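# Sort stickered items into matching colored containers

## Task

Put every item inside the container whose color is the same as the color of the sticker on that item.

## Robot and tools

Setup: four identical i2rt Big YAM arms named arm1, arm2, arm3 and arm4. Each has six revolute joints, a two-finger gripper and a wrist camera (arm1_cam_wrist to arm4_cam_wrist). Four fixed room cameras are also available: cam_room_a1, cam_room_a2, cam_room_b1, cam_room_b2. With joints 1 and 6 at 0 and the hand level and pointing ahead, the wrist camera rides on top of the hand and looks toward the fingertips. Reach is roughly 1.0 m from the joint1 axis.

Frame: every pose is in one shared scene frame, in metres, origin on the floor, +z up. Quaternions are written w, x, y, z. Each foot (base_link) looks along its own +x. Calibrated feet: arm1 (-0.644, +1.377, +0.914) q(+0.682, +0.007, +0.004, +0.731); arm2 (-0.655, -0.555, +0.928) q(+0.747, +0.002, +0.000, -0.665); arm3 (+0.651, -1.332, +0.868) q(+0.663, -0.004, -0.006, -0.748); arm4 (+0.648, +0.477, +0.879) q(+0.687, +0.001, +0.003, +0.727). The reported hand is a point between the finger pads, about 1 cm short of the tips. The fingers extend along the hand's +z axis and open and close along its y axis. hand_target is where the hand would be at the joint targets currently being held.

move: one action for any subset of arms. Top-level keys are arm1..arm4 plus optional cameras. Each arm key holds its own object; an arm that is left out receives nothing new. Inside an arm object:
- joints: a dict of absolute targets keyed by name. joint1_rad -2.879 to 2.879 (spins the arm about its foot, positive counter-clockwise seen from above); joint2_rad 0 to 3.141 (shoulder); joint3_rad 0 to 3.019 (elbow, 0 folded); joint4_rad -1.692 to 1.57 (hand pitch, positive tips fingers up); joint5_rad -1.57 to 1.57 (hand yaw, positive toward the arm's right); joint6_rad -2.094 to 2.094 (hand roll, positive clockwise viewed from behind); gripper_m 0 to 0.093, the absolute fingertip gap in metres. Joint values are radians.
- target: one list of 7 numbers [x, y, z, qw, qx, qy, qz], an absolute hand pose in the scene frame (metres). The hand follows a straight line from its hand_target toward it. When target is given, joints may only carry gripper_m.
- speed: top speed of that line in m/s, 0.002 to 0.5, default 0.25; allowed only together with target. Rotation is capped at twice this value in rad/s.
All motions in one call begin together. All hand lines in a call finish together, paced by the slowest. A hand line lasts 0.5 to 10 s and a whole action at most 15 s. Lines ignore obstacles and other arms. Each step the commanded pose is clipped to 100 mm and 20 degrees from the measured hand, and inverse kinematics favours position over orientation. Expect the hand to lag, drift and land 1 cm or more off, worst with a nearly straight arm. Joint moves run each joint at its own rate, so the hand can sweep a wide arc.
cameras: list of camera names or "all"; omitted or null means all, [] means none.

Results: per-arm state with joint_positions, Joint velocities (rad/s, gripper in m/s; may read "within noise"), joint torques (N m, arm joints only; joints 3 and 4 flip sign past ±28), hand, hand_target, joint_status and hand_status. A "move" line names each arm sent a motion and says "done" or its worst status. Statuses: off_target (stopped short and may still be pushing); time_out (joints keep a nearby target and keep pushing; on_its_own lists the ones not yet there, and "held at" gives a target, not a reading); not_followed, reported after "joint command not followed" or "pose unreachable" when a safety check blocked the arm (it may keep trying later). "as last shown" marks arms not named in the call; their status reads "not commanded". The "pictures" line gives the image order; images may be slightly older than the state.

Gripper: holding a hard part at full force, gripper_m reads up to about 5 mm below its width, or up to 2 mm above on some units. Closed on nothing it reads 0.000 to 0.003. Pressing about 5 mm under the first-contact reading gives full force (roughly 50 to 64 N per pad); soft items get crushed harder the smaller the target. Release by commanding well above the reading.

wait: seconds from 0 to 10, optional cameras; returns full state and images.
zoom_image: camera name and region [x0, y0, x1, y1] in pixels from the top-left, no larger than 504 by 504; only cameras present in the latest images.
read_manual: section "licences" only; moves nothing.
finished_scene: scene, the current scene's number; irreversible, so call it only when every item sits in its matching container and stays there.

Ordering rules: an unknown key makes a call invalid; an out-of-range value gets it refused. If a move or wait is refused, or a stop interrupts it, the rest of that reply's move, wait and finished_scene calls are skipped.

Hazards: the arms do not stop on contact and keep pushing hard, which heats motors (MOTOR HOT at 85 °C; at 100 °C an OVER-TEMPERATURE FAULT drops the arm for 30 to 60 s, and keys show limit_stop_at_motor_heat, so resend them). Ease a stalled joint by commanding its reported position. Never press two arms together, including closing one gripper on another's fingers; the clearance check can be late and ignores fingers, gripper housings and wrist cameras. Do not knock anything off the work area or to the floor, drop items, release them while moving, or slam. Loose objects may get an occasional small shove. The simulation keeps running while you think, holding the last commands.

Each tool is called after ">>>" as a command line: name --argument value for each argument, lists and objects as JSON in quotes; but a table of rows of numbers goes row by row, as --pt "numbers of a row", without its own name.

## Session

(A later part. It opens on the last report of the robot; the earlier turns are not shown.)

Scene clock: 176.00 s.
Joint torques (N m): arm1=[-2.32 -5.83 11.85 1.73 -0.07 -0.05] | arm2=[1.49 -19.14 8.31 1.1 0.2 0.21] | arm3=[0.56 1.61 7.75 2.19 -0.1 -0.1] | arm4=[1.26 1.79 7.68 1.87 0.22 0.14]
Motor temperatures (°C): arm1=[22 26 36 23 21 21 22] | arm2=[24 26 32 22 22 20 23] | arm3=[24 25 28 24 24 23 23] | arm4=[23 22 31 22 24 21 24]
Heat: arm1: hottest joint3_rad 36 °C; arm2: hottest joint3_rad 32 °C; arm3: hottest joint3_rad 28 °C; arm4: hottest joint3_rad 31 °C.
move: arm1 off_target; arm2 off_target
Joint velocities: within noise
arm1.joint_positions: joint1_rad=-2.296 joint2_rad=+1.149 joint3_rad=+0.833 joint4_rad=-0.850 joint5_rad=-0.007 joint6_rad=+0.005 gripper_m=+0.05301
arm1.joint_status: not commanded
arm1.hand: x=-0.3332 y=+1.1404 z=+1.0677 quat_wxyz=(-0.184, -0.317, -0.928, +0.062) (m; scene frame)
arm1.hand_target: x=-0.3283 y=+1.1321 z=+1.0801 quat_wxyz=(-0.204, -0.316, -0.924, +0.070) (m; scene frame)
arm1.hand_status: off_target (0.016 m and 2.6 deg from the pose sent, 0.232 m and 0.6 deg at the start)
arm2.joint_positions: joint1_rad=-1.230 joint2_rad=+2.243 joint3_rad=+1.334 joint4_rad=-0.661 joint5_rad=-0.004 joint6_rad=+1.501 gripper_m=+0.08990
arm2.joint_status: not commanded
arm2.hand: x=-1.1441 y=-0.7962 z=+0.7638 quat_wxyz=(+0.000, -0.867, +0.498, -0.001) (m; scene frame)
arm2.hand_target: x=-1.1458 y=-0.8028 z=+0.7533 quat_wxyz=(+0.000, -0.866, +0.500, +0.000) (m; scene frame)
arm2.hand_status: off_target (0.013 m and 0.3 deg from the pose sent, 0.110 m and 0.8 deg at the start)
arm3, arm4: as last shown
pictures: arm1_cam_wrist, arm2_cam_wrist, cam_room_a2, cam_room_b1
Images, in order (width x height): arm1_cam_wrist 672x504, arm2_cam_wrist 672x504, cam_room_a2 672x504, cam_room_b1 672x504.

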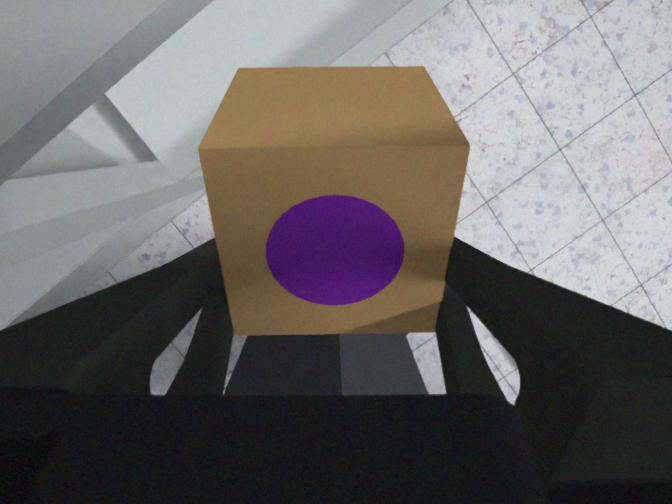

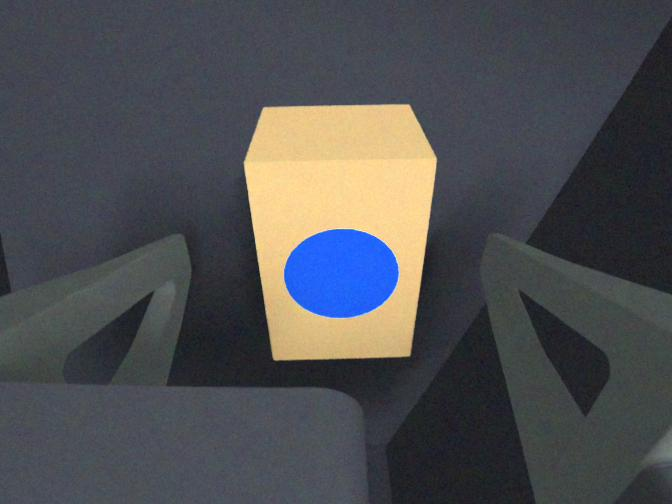

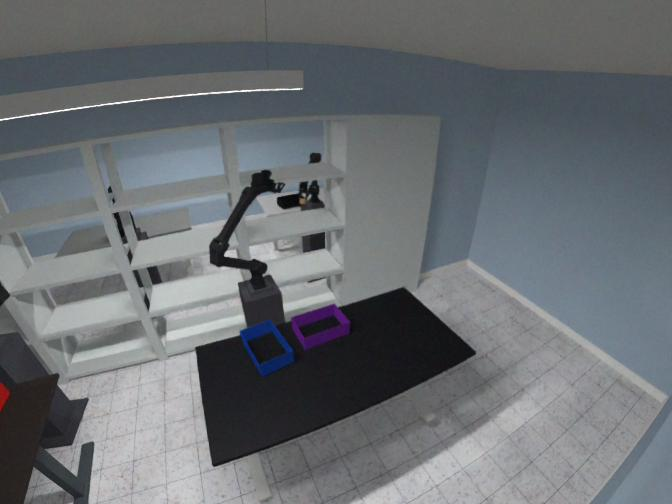

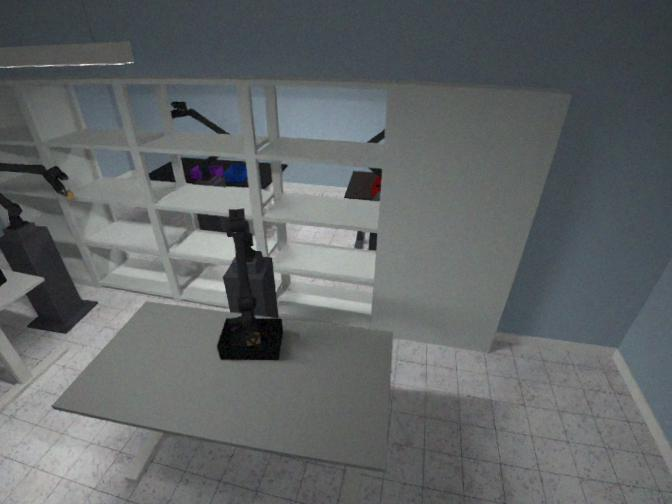

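>>> move --arm2 '{"target":[-1.148,-0.809,0.738,0,0.866,-0.5,0],"speed":0.1}' --arm1 '{"target":[-0.16,1.0,1.09,0.204,0.316,0.923,-0.070],"speed":0.2}' --cameras '["arm2_cam_wrist","arm1_cam_wrist","cam_room_b1","cam_room_a2","cam_room_b2"]'

>>> move --arm2 '{"joints":{"gripper_m":0.02}}' --cameras '["arm2_cam_wrist"]'

Scene clock: 186.10 s.
Joint torques (N m): arm1=[-2.9 -13.8 16.32 0.61 -0.02 -0.04] | arm2=[1.55 -18.37 9.83 1.03 0.18 0.21] | arm3=[0.56 1.67 7.79 2.18 -0.1 -0.1] | arm4=[1.26 1.96 7.73 1.92 0.19 0.11]
Motor temperatures (°C): arm1=[22 26 35 23 21 21 22] | arm2=[24 27 31 22 22 20 23] | arm3=[24 25 28 24 24 23 23] | arm4=[23 22 31 22 24 21 24]
Heat: arm1: hottest joint3_rad 35 °C; arm2: hottest joint3_rad 31 °C; arm3: hottest joint3_rad 28 °C; arm4: hottest joint3_rad 31 °C.
move: arm1 off_target; arm2 off_target
Joint velocities: within noise
arm1.joint_positions: joint1_rad=-2.296 joint2_rad=+1.681 joint3_rad=+1.375 joint4_rad=-0.866 joint5_rad=-0.007 joint6_rad=+0.004 gripper_m=+0.05301
arm1.joint_status: not commanded
arm1.hand: x=-0.1730 y=+1.0169 z=+1.0634 quat_wxyz=(-0.181, -0.317, -0.929, +0.061) (m; scene frame)
arm1.hand_target: x=-0.1615 y=+1.0009 z=+1.0903 quat_wxyz=(-0.204, -0.316, -0.924, +0.071) (m; scene frame)
arm1.hand_status: off_target (0.034 m and 2.9 deg from the pose sent, 0.224 m and 2.6 deg at the start)
arm2.joint_positions: joint1_rad=-1.221 joint2_rad=+2.270 joint3_rad=+1.334 joint4_rad=-0.644 joint5_rad=-0.004 joint6_rad=+1.509 gripper_m=+0.08990
arm2.joint_status: not commanded
arm2.hand: x=-1.1384 y=-0.7985 z=+0.7496 quat_wxyz=(+0.005, -0.867, +0.498, -0.004) (m; scene frame)
arm2.hand_target: x=-1.1473 y=-0.8087 z=+0.7384 quat_wxyz=(+0.000, -0.866, +0.500, +0.000) (m; scene frame)
arm2.hand_status: off_target (0.018 m and 0.8 deg from the pose sent, 0.029 m and 0.3 deg at the start)
arm3.joint_positions: joint1_rad=+0.011 joint2_rad=+0.598 joint3_rad=+1.303 joint4_rad=-0.711 joint5_rad=-0.011 joint6_rad=-0.188 gripper_m=+0.09399
arm3.joint_status: not commanded
arm3.hand: x=+0.6203 y=-1.6050 z=+1.5172 quat_wxyz=(-0.426, -0.476, -0.519, +0.568) (m; scene frame)
arm3.hand_target: x=+0.6176 y=-1.6066 z=+1.5178 quat_wxyz=(-0.423, -0.475, -0.517, +0.573) (m; scene frame)
arm3.hand_status: not commanded
arm4.joint_positions: joint1_rad=+0.496 joint2_rad=+0.594 joint3_rad=+1.303 joint4_rad=-0.713 joint5_rad=-0.006 joint6_rad=+0.102 gripper_m=+0.09405
arm4.joint_status: not commanded
arm4.hand: x=+0.5024 y=+0.7195 z=+1.5252 quat_wxyz=(-0.308, +0.601, -0.377, -0.635) (m; scene frame)
arm4.hand_target: x=+0.4999 y=+0.7221 z=+1.5254 quat_wxyz=(-0.305, +0.597, -0.379, -0.638) (m; scene frame)
arm4.hand_status: not commanded
pictures: arm1_cam_wrist, arm2_cam_wrist, cam_room_a2, cam_room_b1, cam_room_b2
Images, in order (width x height): arm1_cam_wrist 672x504, arm2_cam_wrist 672x504, cam_room_a2 672x504, cam_room_b1 672x504, cam_room_b2 672x504.

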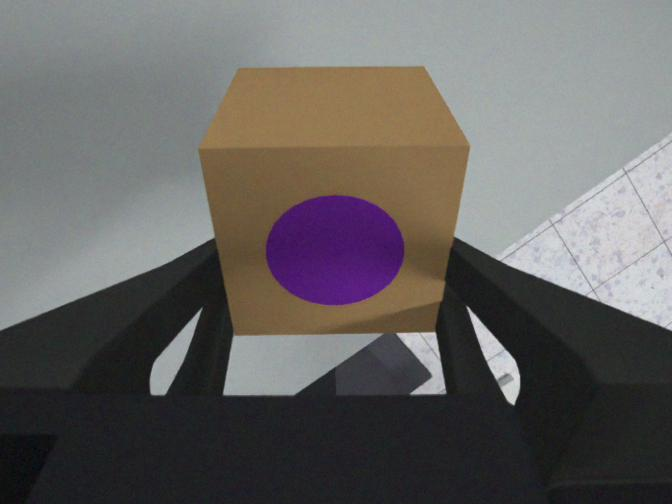

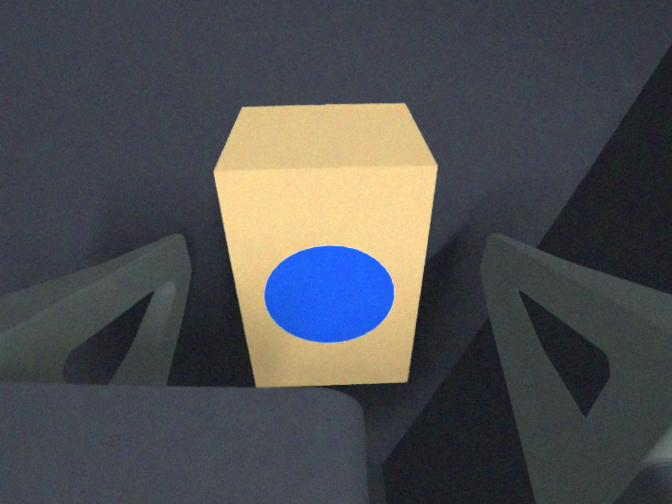

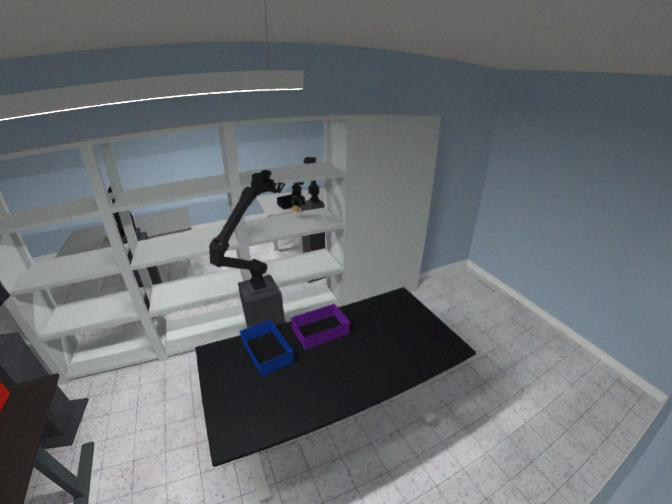

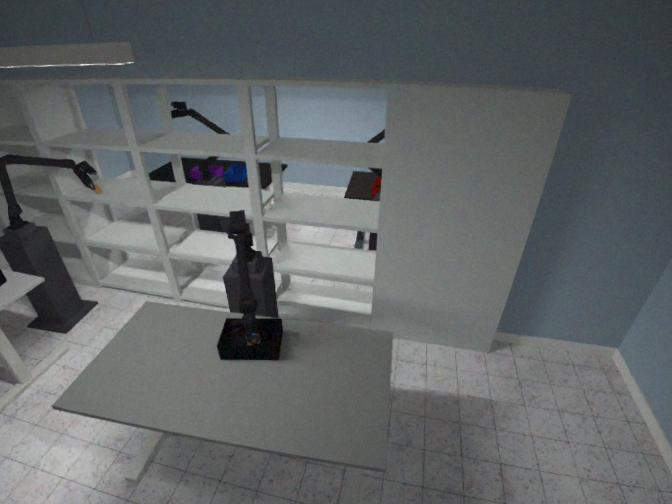

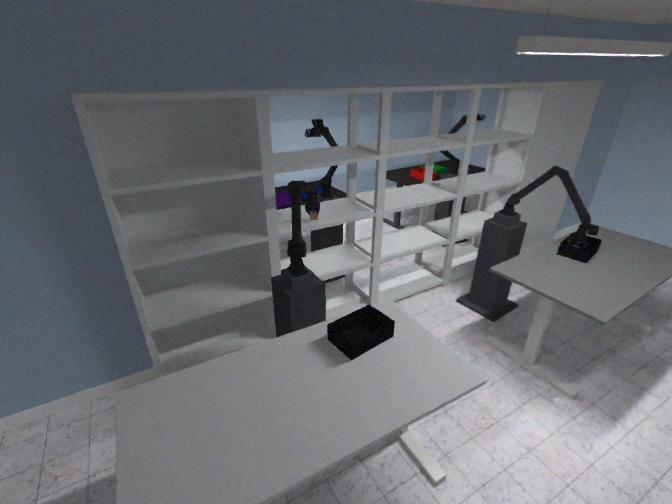

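Scene clock: 186.77 s.
Joint torques (N m): arm1=[-3.14 -12.86 16.31 0.75 -0.11 -0.03] | arm2=[1.61 -18.67 9.57 1.03 0.19 0.2] | arm3=[0.56 1.73 7.77 2.18 -0.09 -0.09] | arm4=[0.91 1.2 7.79 1.88 0.22 0.13]
Motor temperatures (°C): arm1=[22 26 35 23 21 21 22] | arm2=[24 27 31 22 22 20 23] | arm3=[24 25 28 24 24 23 23] | arm4=[23 22 31 22 24 21 24]
Heat: arm1: hottest joint3_rad 35 °C; arm2: hottest joint3_rad 31 °C; arm3: hottest joint3_rad 28 °C; arm4: hottest joint3_rad 31 °C.
move: arm2 off_target
Joint velocities: within noise
arm1, arm3, arm4: as last shown
arm2.joint_positions: joint1_rad=-1.221 joint2_rad=+2.271 joint3_rad=+1.336 joint4_rad=-0.643 joint5_rad=-0.004 joint6_rad=+1.510 gripper_m=+0.04429
arm2.joint_status: gripper_m off_target (ended at +0.04432, target +0.02000)
arm2.hand: x=-1.1394 y=-0.7992 z=+0.7496 quat_wxyz=(+0.004, -0.867, +0.498, -0.004) (m; scene frame)
arm2.hand_target: x=-1.1471 y=-0.8087 z=+0.7384 quat_wxyz=(+0.000, -0.866, +0.500, +0.000) (m; scene frame)
arm2.hand_status: not commanded
pictures: arm2_cam_wrist
Images, in order (width x height): arm2_cam_wrist 672x504.

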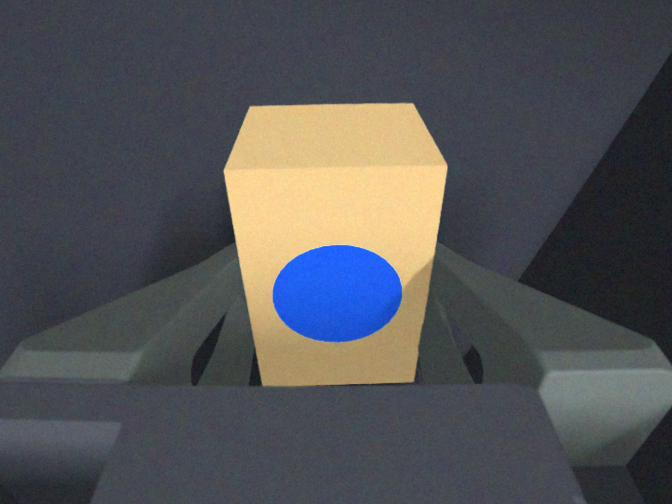

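>>> move --arm2 '{"target":[-1.1,-0.79,1.0,0,0.866,-0.5,0],"speed":0.3}' --arm1 '{"target":[-0.05,0.92,1.06,0.204,0.316,0.923,-0.070],"speed":0.2}' --cameras '["cam_room_b1","cam_room_a2","arm2_cam_wrist"]'

>>> move --arm2 '{"joints":{"joint2_rad":0.9,"joint3_rad":1.3,"joint4_rad":-1.5,"joint6_rad":0}}' --arm1 '{"target":[-0.05,0.92,1.01,0.204,0.316,0.923,-0.070],"speed":0.1}' --cameras '["cam_room_b1","cam_room_a2","arm1_cam_wrist"]'

Scene clock: 192.67 s.
Joint torques (N m): arm1=[-2.32 -18.32 16.95 0.87 0.07 -0.02] | arm2=[1.61 -17.32 10.7 0.14 0.19 0.2] | arm3=[0.73 1.55 7.73 2.19 -0.11 -0.09] | arm4=[1.26 1.61 7.68 1.83 0.21 0.12]
Motor temperatures (°C): arm1=[22 26 36 23 21 21 22] | arm2=[24 27 32 22 22 20 23] | arm3=[24 25 28 24 24 23 23] | arm4=[23 22 31 22 24 21 24]
Heat: arm1: hottest joint3_rad 36 °C; arm2: hottest joint3_rad 32 °C; arm3: hottest joint3_rad 28 °C; arm4: hottest joint3_rad 31 °C.
move: arm1 off_target; arm2 done
Joint velocities: within noise
arm1.joint_positions: joint1_rad=-2.296 joint2_rad=+2.050 joint3_rad=+1.854 joint4_rad=-0.968 joint5_rad=-0.007 joint6_rad=+0.004 gripper_m=+0.05301
arm1.joint_status: not commanded
arm1.hand: x=-0.0642 y=+0.9328 z=+1.0387 quat_wxyz=(-0.185, -0.317, -0.928, +0.063) (m; scene frame)
arm1.hand_target: x=-0.0514 y=+0.9209 z=+1.0601 quat_wxyz=(-0.205, -0.316, -0.924, +0.070) (m; scene frame)
arm1.hand_status: off_target (0.029 m and 2.4 deg from the pose sent, 0.157 m and 2.9 deg at the start)
arm2.joint_positions: joint1_rad=-1.212 joint2_rad=+1.754 joint3_rad=+1.287 joint4_rad=-1.094 joint5_rad=-0.004 joint6_rad=+1.519 gripper_m=+0.04429
arm2.joint_status: not commanded
arm2.hand: x=-1.1005 y=-0.7851 z=+0.9992 quat_wxyz=(-0.003, -0.867, +0.498, +0.001) (m; scene frame)
arm2.hand_target: x=-1.1000 y=-0.7899 z=+1.0001 quat_wxyz=(+0.000, -0.866, +0.500, +0.000) (m; scene frame)
arm2.hand_status: done (0.005 m and 0.5 deg from the pose sent, 0.254 m and 0.6 deg at the start)
arm3, arm4: as last shown
pictures: arm2_cam_wrist, cam_room_a2, cam_room_b1
Images, in order (width x height): arm2_cam_wrist 672x504, cam_room_a2 672x504, cam_room_b1 672x504.

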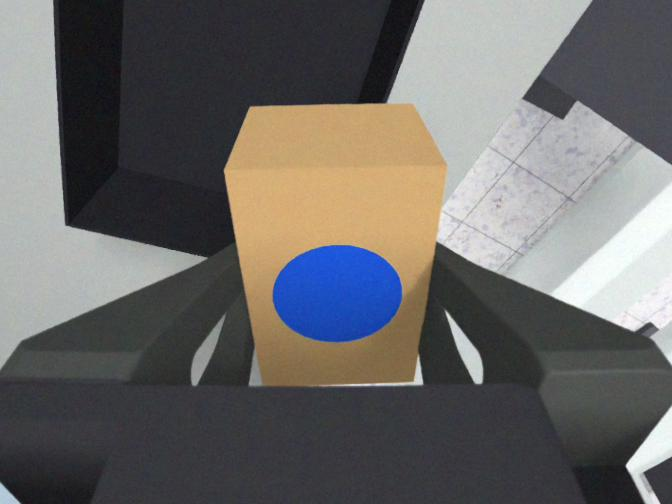

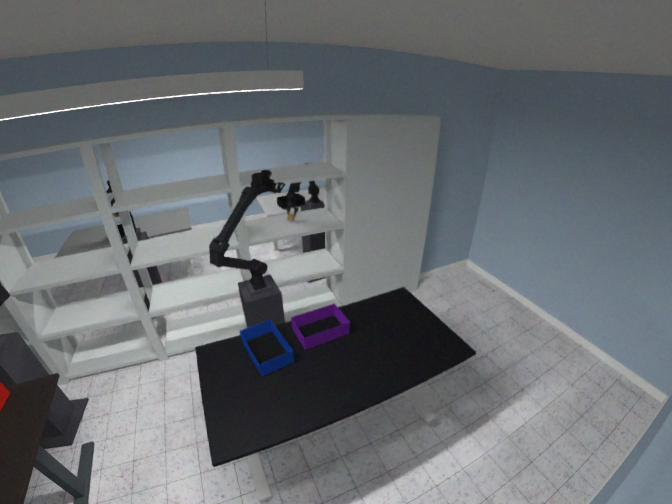

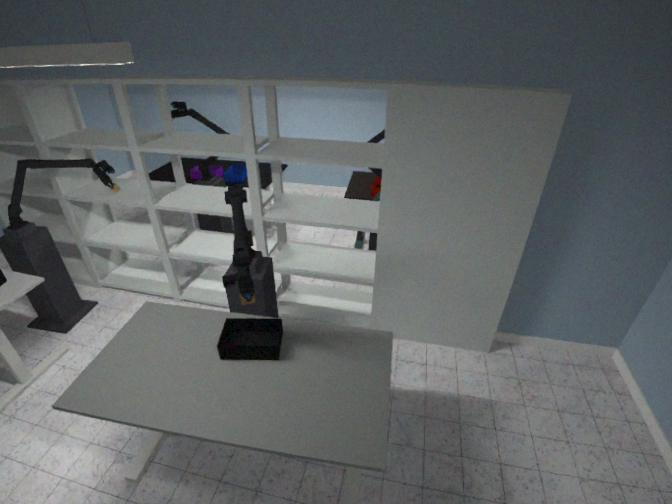

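Scene clock: 194.30 s.
Joint torques (N m): arm1=[-1.85 -15.85 10.29 1.78 0.12 0.08] | arm2=[1.61 -3.84 12.22 1.31 0.08 -0.07] | arm3=[0.62 1.79 7.75 2.18 -0.09 -0.09] | arm4=[1.26 1.2 7.68 1.77 0.21 0.16]
Motor temperatures (°C): arm1=[22 26 36 23 21 21 23] | arm2=[24 27 32 22 22 20 23] | arm3=[24 25 28 24 24 23 23] | arm4=[23 22 31 22 24 21 24]
Heat: arm1: hottest joint3_rad 36 °C; arm2: hottest joint3_rad 32 °C; arm3: hottest joint3_rad 28 °C; arm4: hottest joint3_rad 31 °C.
move: arm1 off_target; arm2 done
Joint velocities: within noise
arm1.joint_positions: joint1_rad=-2.296 joint2_rad=+2.060 joint3_rad=+1.850 joint4_rad=-0.888 joint5_rad=-0.007 joint6_rad=+0.004 gripper_m=+0.05301
arm1.joint_status: not commanded
arm1.hand: x=-0.0510 y=+0.9226 z=+1.0375 quat_wxyz=(-0.215, -0.314, -0.922, +0.073) (m; scene frame)
arm1.hand_target: x=-0.0509 y=+0.9206 z=+1.0104 quat_wxyz=(-0.204, -0.316, -0.924, +0.070) (m; scene frame)
arm1.hand_status: off_target (0.028 m and 1.3 deg from the pose sent, 0.035 m and 2.4 deg at the start)
arm2.joint_positions: joint1_rad=-1.212 joint2_rad=+0.889 joint3_rad=+1.287 joint4_rad=-1.491 joint5_rad=-0.004 joint6_rad=+0.014 gripper_m=+0.04426
arm2.joint_status: all done
arm2.hand: x=-0.9234 y=-0.6947 z=+1.3243 quat_wxyz=(-0.058, -0.946, -0.223, +0.228) (m; scene frame)
arm2.hand_target: x=-0.9239 y=-0.6978 z=+1.3261 quat_wxyz=(-0.056, -0.944, -0.234, +0.225) (m; scene frame)
arm2.hand_status: not commanded
arm3, arm4: as last shown
pictures: arm1_cam_wrist, cam_room_a2, cam_room_b1
Images, in order (width x height): arm1_cam_wrist 672x504, cam_room_a2 672x504, cam_room_b1 672x504.

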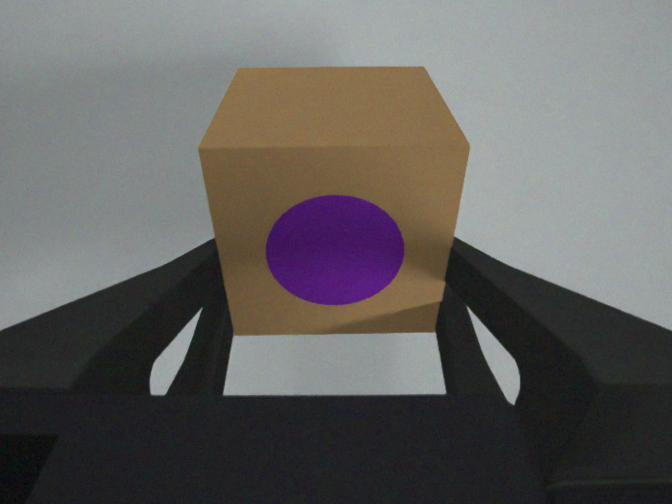

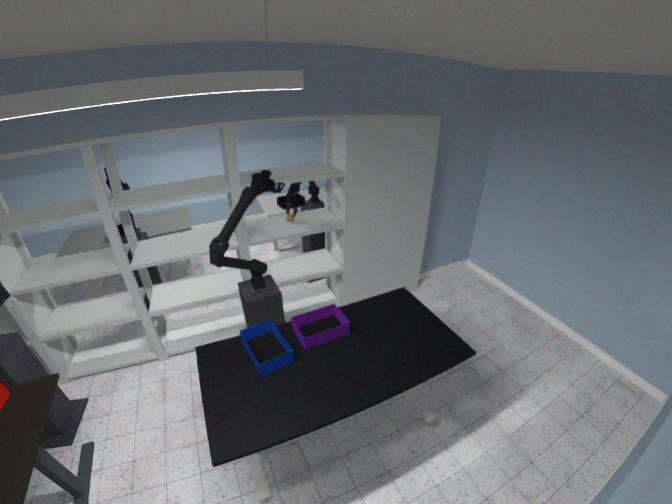

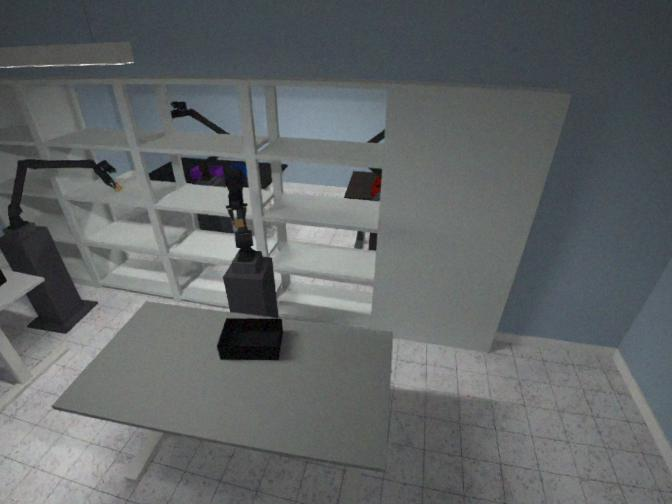

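>>> move --arm1 '{"target":[-0.05,0.92,1.035,0.041,0.324,0.945,-0.014],"speed":0.15}' --arm2 '{"joints":{"joint1_rad":2.25}}' --cameras '["arm1_cam_wrist","cam_room_b2"]'

>>> move --arm1 '{"target":[-0.05,0.92,1.01,0.041,0.324,0.945,-0.014],"speed":0.05}' --cameras '["arm1_cam_wrist","cam_room_b2"]'

Scene clock: 202.57 s.
Joint torques (N m): arm1=[-1.79 -19.43 15.27 0.03 0 0] | arm2=[0.91 -5.36 12.26 1.29 0.12 -0.06] | arm3=[0.38 1.79 7.76 2.19 -0.1 -0.1] | arm4=[1.08 1.55 7.73 1.89 0.23 0.13]
Motor temperatures (°C): arm1=[22 27 36 23 21 21 23] | arm2=[24 27 32 22 22 20 23] | arm3=[24 25 28 24 24 23 23] | arm4=[23 22 31 22 24 21 24]
Heat: arm1: hottest joint3_rad 36 °C; arm2: hottest joint3_rad 32 °C; arm3: hottest joint3_rad 28 °C; arm4: hottest joint3_rad 31 °C.
move: arm1 done; arm2 done
Joint velocities: within noise
arm1.joint_positions: joint1_rad=-2.296 joint2_rad=+2.342 joint3_rad=+2.403 joint4_rad=-1.535 joint5_rad=-0.007 joint6_rad=+0.004 gripper_m=+0.05301
arm1.joint_status: not commanded
arm1.hand: x=-0.0555 y=+0.9261 z=+1.0371 quat_wxyz=(-0.039, -0.324, -0.945, +0.013) (m; scene frame)
arm1.hand_target: x=-0.0505 y=+0.9203 z=+1.0348 quat_wxyz=(-0.042, -0.324, -0.945, +0.014) (m; scene frame)
arm1.hand_status: done (0.008 m and 0.2 deg from the pose sent, 0.004 m and 21.3 deg at the start)
arm2.joint_positions: joint1_rad=+2.247 joint2_rad=+0.905 joint3_rad=+1.287 joint4_rad=-1.491 joint5_rad=-0.005 joint6_rad=+0.012 gripper_m=+0.04412
arm2.joint_status: all done
arm2.hand: x=-0.4419 y=-0.3388 z=+1.3220 quat_wxyz=(-0.211, +0.371, -0.899, -0.093) (m; scene frame)
arm2.hand_target: x=-0.4439 y=-0.3401 z=+1.3282 quat_wxyz=(-0.216, +0.377, -0.896, -0.092) (m; scene frame)
arm2.hand_status: not commanded
arm3, arm4: as last shown
pictures: arm1_cam_wrist, cam_room_b2
Images, in order (width x height): arm1_cam_wrist 672x504, cam_room_b2 672x504.

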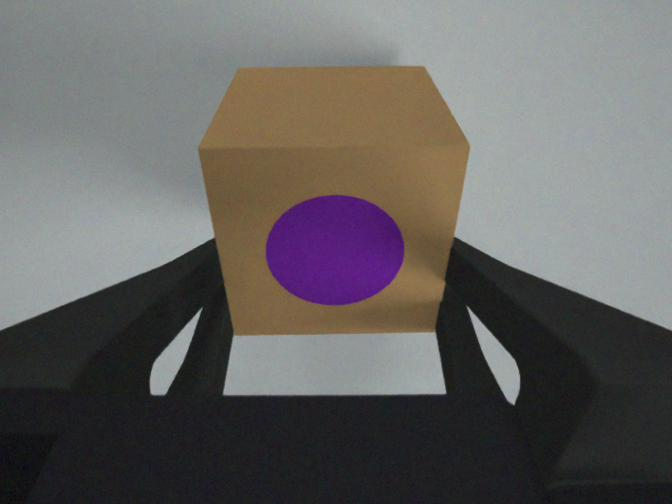

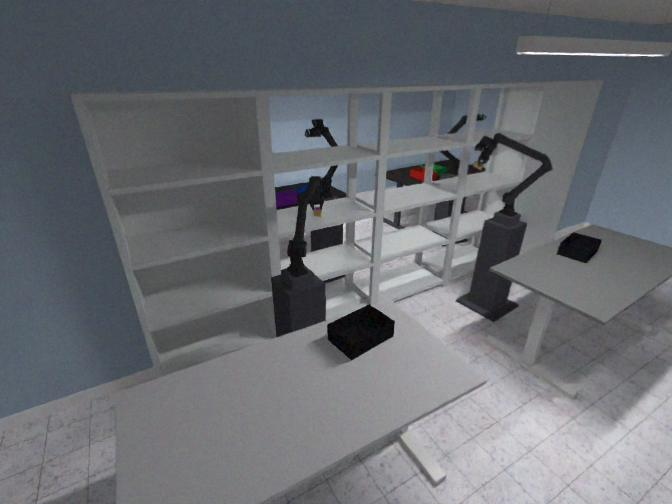

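Scene clock: 203.57 s.
Joint torques (N m): arm1=[-2.67 -19.66 9.18 1.62 0.02 -0.01] | arm2=[0.97 -5.3 12.26 1.29 0.12 -0.06] | arm3=[0.5 1.67 7.77 2.15 -0.1 -0.09] | arm4=[1.49 1.67 7.77 1.95 0.21 0.11]
Motor temperatures (°C): arm1=[22 27 36 23 21 21 23] | arm2=[24 27 33 22 22 20 23] | arm3=[24 25 28 24 24 23 23] | arm4=[23 22 31 22 24 21 24]
Heat: arm1: hottest joint3_rad 36 °C; arm2: hottest joint3_rad 33 °C; arm3: hottest joint3_rad 28 °C; arm4: hottest joint3_rad 31 °C.
move: arm1 off_target
Joint velocities: within noise
arm1.joint_positions: joint1_rad=-2.296 joint2_rad=+2.342 joint3_rad=+2.399 joint4_rad=-1.513 joint5_rad=-0.007 joint6_rad=+0.004 gripper_m=+0.05301
arm1.joint_status: not commanded
arm1.hand: x=-0.0519 y=+0.9233 z=+1.0361 quat_wxyz=(-0.048, -0.324, -0.945, +0.017) (m; scene frame)
arm1.hand_target: x=-0.0508 y=+0.9205 z=+1.0102 quat_wxyz=(-0.041, -0.324, -0.945, +0.014) (m; scene frame)
arm1.hand_status: off_target (0.026 m and 0.9 deg from the pose sent, 0.028 m and 0.2 deg at the start)
arm2, arm3, arm4: as last shown
pictures: arm1_cam_wrist, cam_room_b2
Images, in order (width x height): arm1_cam_wrist 672x504, cam_room_b2 672x504.

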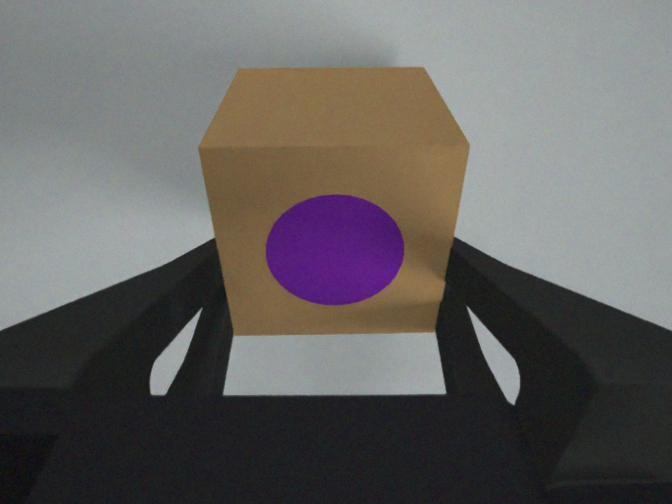

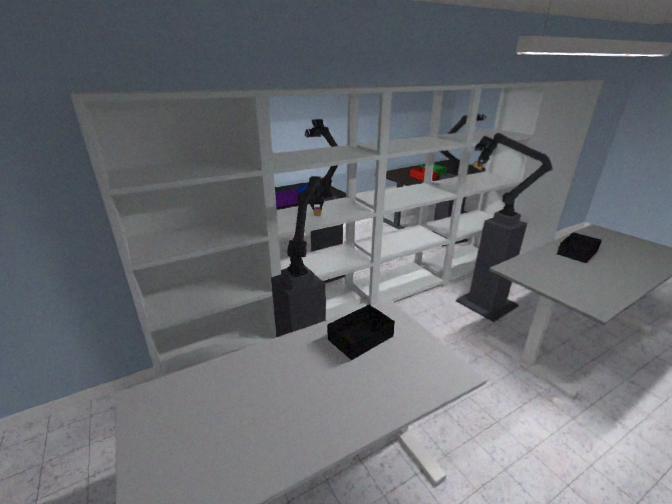

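>>> move --arm1 '{"joints":{"gripper_m":0.09}}' --arm2 '{"target":[-0.355,-0.29,1.09,0.202,-0.346,0.913,0.076],"speed":0.3}' --cameras '[]'

>>> move --arm1 '{"target":[-0.06,0.927,1.09,0.041,0.324,0.945,-0.014],"speed":0.2}' --arm2 '{"target":[-0.2,-0.153,1.09,0.202,-0.346,0.913,0.076],"speed":0.2}' --cameras '["arm1_cam_wrist","arm2_cam_wrist"]'

>>> move --arm1 '{"target":[-0.33,1.132,1.11,0.204,0.316,0.923,-0.070],"speed":0.3}' --arm2 '{"target":[-0.05,-0.02,1.075,0.041,-0.354,0.934,0.015],"speed":0.2}' --cameras '["arm1_cam_wrist","arm2_cam_wrist"]'

>>> move --arm2 '{"target":[-0.05,-0.02,1.018,0.041,-0.354,0.934,0.015],"speed":0.07}' --cameras '["arm1_cam_wrist","arm2_cam_wrist"]'

Scene clock: 216.27 s.
Joint torques (N m): arm1=[-1.85 -21.13 10.91 1.18 0.01 0.06] | arm2=[-0.09 -9.41 10.96 2.33 0.13 -0.03] | arm3=[0.44 1.73 7.75 2.17 -0.1 -0.09] | arm4=[0.85 1.9 7.71 1.8 0.2 0.15]
Motor temperatures (°C): arm1=[22 27 35 23 21 21 23] | arm2=[24 26 33 22 22 20 24] | arm3=[24 24 28 24 24 23 23] | arm4=[23 22 31 22 24 21 24]
Heat: arm1: hottest joint3_rad 35 °C; arm2: hottest joint3_rad 33 °C; arm3: hottest joint3_rad 28 °C; arm4: hottest joint3_rad 31 °C.
move: arm1 done; arm2 done
Joint velocities: within noise
arm1.joint_positions: joint1_rad=-2.296 joint2_rad=+2.357 joint3_rad=+2.380 joint4_rad=-1.498 joint5_rad=-0.007 joint6_rad=+0.004 gripper_m=+0.08996
arm1.joint_status: all done
arm1.hand: x=-0.0531 y=+0.9240 z=+1.0175 quat_wxyz=(-0.038, -0.324, -0.945, +0.013) (m; scene frame)
arm1.hand_target: x=-0.0508 y=+0.9205 z=+1.0104 quat_wxyz=(-0.041, -0.324, -0.945, +0.014) (m; scene frame)
arm1.hand_status: not commanded
arm2.joint_positions: joint1_rad=+2.190 joint2_rad=+1.168 joint3_rad=+0.849 joint4_rad=-0.833 joint5_rad=+0.000 joint6_rad=+0.011 gripper_m=+0.04413
arm2.joint_status: not commanded
arm2.hand: x=-0.3597 y=-0.2887 z=+1.0903 quat_wxyz=(-0.195, +0.347, -0.914, -0.077) (m; scene frame)
arm2.hand_target: x=-0.3552 y=-0.2900 z=+1.0901 quat_wxyz=(-0.202, +0.346, -0.913, -0.076) (m; scene frame)
arm2.hand_status: done (0.005 m and 0.9 deg from the pose sent, 0.252 m and 3.9 deg at the start)
arm3, arm4: as last shown
pictures: none
No camera images: "cameras" was empty.

Scene clock: 217.97 s.
Joint torques (N m): arm1=[-2.14 -24.06 15.77 0.2 -0.01 0] | arm2=[0.03 -16.62 16.16 1.06 0.1 -0.03] | arm3=[0.56 1.9 7.76 2.18 -0.1 -0.1] | arm4=[1.26 2.02 7.71 1.91 0.21 0.12]
Motor temperatures (°C): arm1=[22 27 35 23 21 21 23] | arm2=[24 26 33 22 22 20 24] | arm3=[24 24 28 24 24 23 23] | arm4=[23 22 31 22 24 21 24]
Heat: arm1: hottest joint3_rad 35 °C; arm2: hottest joint3_rad 33 °C; arm3: hottest joint3_rad 28 °C; arm4: hottest joint3_rad 31 °C.
move: arm1 off_target; arm2 off_target
Joint velocities: within noise
arm1.joint_positions: joint1_rad=-2.296 joint2_rad=+2.357 joint3_rad=+2.470 joint4_rad=-1.653 joint5_rad=-0.007 joint6_rad=+0.004 gripper_m=+0.08996
arm1.joint_status: not commanded
arm1.hand: x=-0.0669 y=+0.9349 z=+1.0511 quat_wxyz=(-0.008, -0.324, -0.946, +0.003) (m; scene frame)
arm1.hand_target: x=-0.0616 y=+0.9281 z=+1.0899 quat_wxyz=(-0.042, -0.324, -0.945, +0.014) (m; scene frame)
arm1.hand_status: off_target (0.040 m and 4.0 deg from the pose sent, 0.073 m and 0.3 deg at the start)
arm2.joint_positions: joint1_rad=+2.189 joint2_rad=+1.682 joint3_rad=+1.341 joint4_rad=-0.823 joint5_rad=+0.000 joint6_rad=+0.011 gripper_m=+0.04413
arm2.joint_status: not commanded
arm2.hand: x=-0.2184 y=-0.1617 z=+1.0756 quat_wxyz=(-0.189, +0.347, -0.916, -0.074) (m; scene frame)
arm2.hand_target: x=-0.2007 y=-0.1538 z=+1.0902 quat_wxyz=(-0.203, +0.346, -0.913, -0.076) (m; scene frame)
arm2.hand_status: off_target (0.025 m and 1.5 deg from the pose sent, 0.210 m and 0.9 deg at the start)
arm3, arm4: as last shown
pictures: arm1_cam_wrist, arm2_cam_wrist
Images, in order (width x height): arm1_cam_wrist 672x504, arm2_cam_wrist 672x504.

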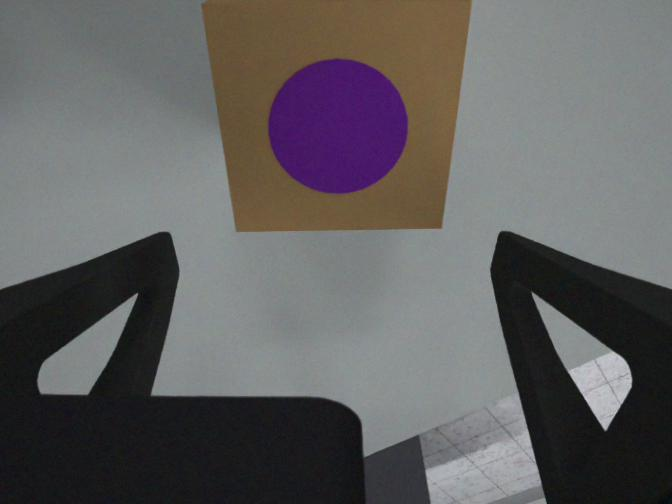

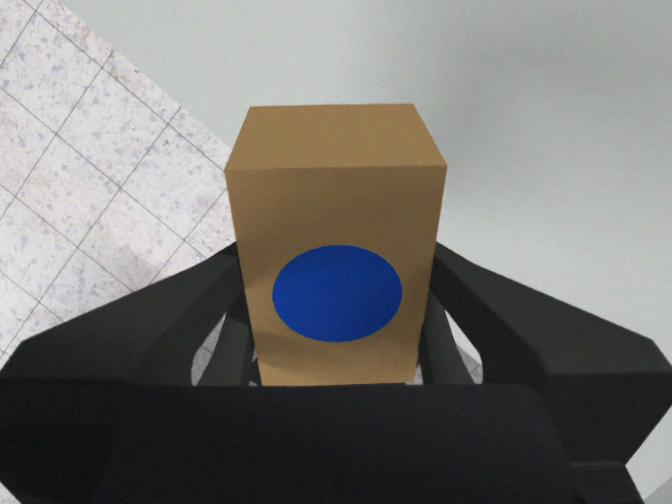

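Scene clock: 220.00 s.
Joint torques (N m): arm1=[-2.61 -4.19 11.52 1.88 -0.07 -0.05] | arm2=[-0.03 -27.34 16.21 0.73 0.02 -0.03] | arm3=[0.62 1.73 7.77 2.18 -0.09 -0.1] | arm4=[1.14 1.14 7.64 1.94 0.18 0.14]
Motor temperatures (°C): arm1=[22 27 35 23 21 21 22] | arm2=[24 26 34 22 22 20 24] | arm3=[24 24 28 24 24 23 23] | arm4=[23 22 31 22 24 21 24]
Heat: arm1: hottest joint3_rad 35 °C; arm2: hottest joint3_rad 34 °C; arm3: hottest joint3_rad 28 °C; arm4: hottest joint3_rad 31 °C.
move: arm1 done; arm2 off_target
Joint velocities: within noise
arm1.joint_positions: joint1_rad=-2.300 joint2_rad=+1.101 joint3_rad=+0.902 joint4_rad=-0.937 joint5_rad=-0.010 joint6_rad=+0.001 gripper_m=+0.08996
arm1.joint_status: not commanded
arm1.hand: x=-0.3327 y=+1.1393 z=+1.1089 quat_wxyz=(-0.198, -0.315, -0.926, +0.067) (m; scene frame)
arm1.hand_target: x=-0.3301 y=+1.1321 z=+1.1100 quat_wxyz=(-0.204, -0.316, -0.924, +0.070) (m; scene frame)
arm1.hand_status: done (0.008 m and 0.8 deg from the pose sent, 0.334 m and 24.0 deg at the start)
arm2.joint_positions: joint1_rad=+2.189 joint2_rad=+2.584 joint3_rad=+2.868 joint4_rad=-1.628 joint5_rad=+0.000 joint6_rad=+0.011 gripper_m=+0.04413
arm2.joint_status: not commanded
arm2.hand: x=-0.0606 y=-0.0191 z=+1.0714 quat_wxyz=(-0.107, +0.352, -0.929, -0.042) (m; scene frame)
arm2.hand_target: x=-0.0513 y=-0.0212 z=+1.0746 quat_wxyz=(-0.118, +0.351, -0.928, -0.045) (m; scene frame)
arm2.hand_status: off_target (0.011 m and 8.2 deg from the pose sent, 0.220 m and 18.4 deg at the start; a joint's target at an end of its range on 24 of 61 steps)
arm3.joint_positions: joint1_rad=+0.011 joint2_rad=+0.598 joint3_rad=+1.303 joint4_rad=-0.711 joint5_rad=-0.011 joint6_rad=-0.188 gripper_m=+0.09399
arm3.joint_status: not commanded
arm3.hand: x=+0.6203 y=-1.6050 z=+1.5172 quat_wxyz=(-0.426, -0.476, -0.519, +0.568) (m; scene frame)
arm3.hand_target: x=+0.6176 y=-1.6066 z=+1.5178 quat_wxyz=(-0.423, -0.475, -0.517, +0.573) (m; scene frame)
arm3.hand_status: not commanded
arm4.joint_positions: joint1_rad=+0.496 joint2_rad=+0.594 joint3_rad=+1.303 joint4_rad=-0.713 joint5_rad=-0.006 joint6_rad=+0.102 gripper_m=+0.09405
arm4.joint_status: not commanded
arm4.hand: x=+0.5024 y=+0.7195 z=+1.5252 quat_wxyz=(-0.308, +0.601, -0.377, -0.635) (m; scene frame)
arm4.hand_target: x=+0.4999 y=+0.7221 z=+1.5254 quat_wxyz=(-0.305, +0.597, -0.379, -0.638) (m; scene frame)
arm4.hand_status: not commanded
pictures: arm1_cam_wrist, arm2_cam_wrist
Images, in order (width x height): arm1_cam_wrist 672x504, arm2_cam_wrist 672x504.

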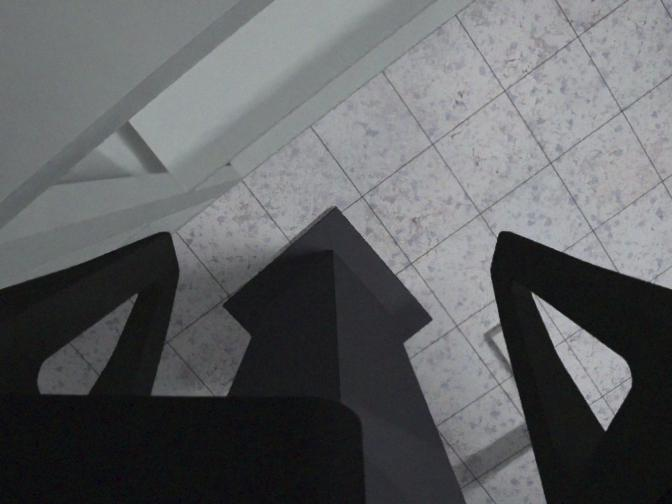

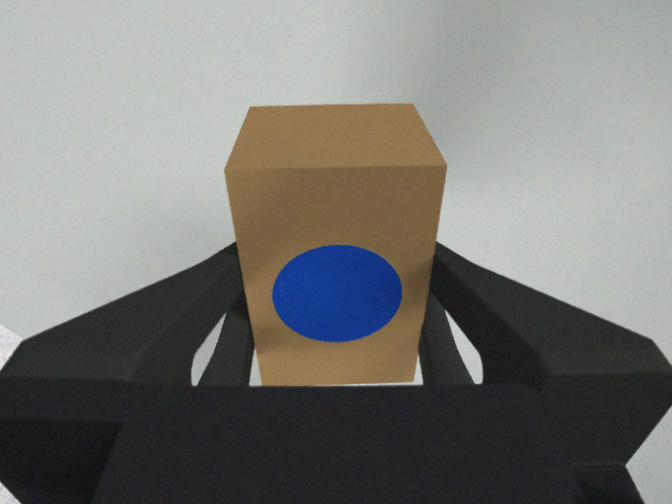

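Scene clock: 221.70 s.
Joint torques (N m): arm1=[-3.19 -4.66 11.54 1.83 -0.04 -0.04] | arm2=[-0.03 -25.93 15.97 0.94 0.04 -0.04] | arm3=[0.5 1.85 7.75 2.15 -0.09 -0.09] | arm4=[1.32 1.85 7.71 1.87 0.2 0.16]
Motor temperatures (°C): arm1=[22 27 35 23 21 21 22] | arm2=[24 27 34 22 22 20 24] | arm3=[24 24 28 24 24 23 23] | arm4=[23 22 31 22 24 21 24]
Heat: arm1: hottest joint3_rad 35 °C; arm2: hottest joint3_rad 34 °C; arm3: hottest joint3_rad 28 °C; arm4: hottest joint3_rad 31 °C.
move: arm2 off_target
Joint velocities: within noise
arm1, arm3, arm4: as last shown
arm2.joint_positions: joint1_rad=+2.189 joint2_rad=+2.640 joint3_rad=+2.871 joint4_rad=-1.632 joint5_rad=+0.000 joint6_rad=+0.011 gripper_m=+0.04413
arm2.joint_status: not commanded
arm2.hand: x=-0.0614 y=-0.0198 z=+1.0290 quat_wxyz=(-0.080, +0.353, -0.932, -0.032) (m; scene frame)
arm2.hand_target: x=-0.0515 y=-0.0214 z=+1.0176 quat_wxyz=(-0.085, +0.353, -0.931, -0.032) (m; scene frame)
arm2.hand_status: off_target (0.016 m and 4.9 deg from the pose sent, 0.054 m and 8.2 deg at the start; a joint's target at an end of its range on 44 of 51 steps)
pictures: arm1_cam_wrist, arm2_cam_wrist
Images, in order (width x height): arm1_cam_wrist 672x504, arm2_cam_wrist 672x504.

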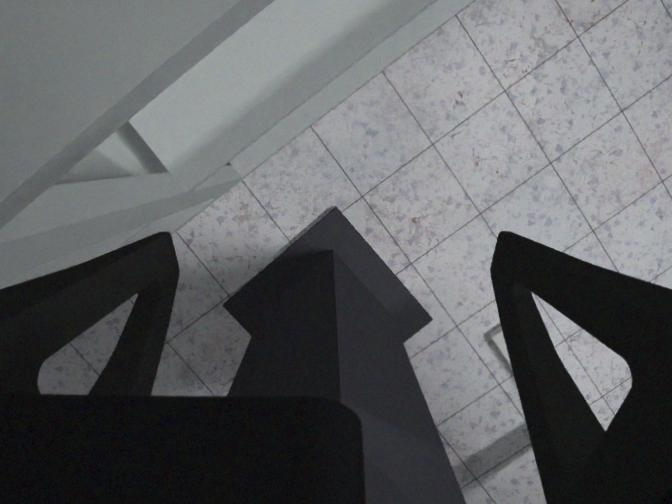

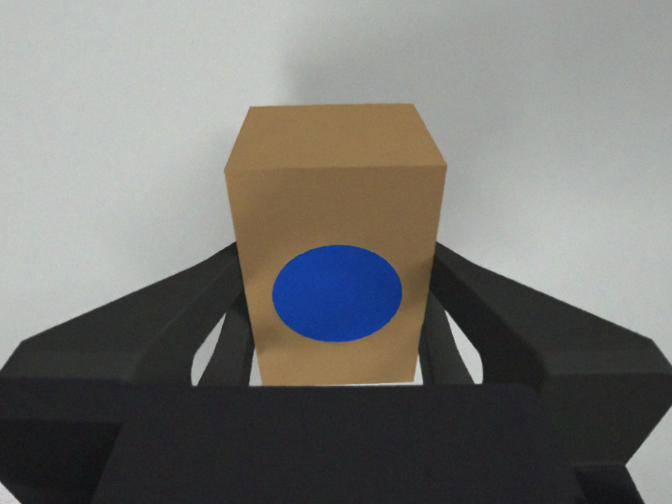

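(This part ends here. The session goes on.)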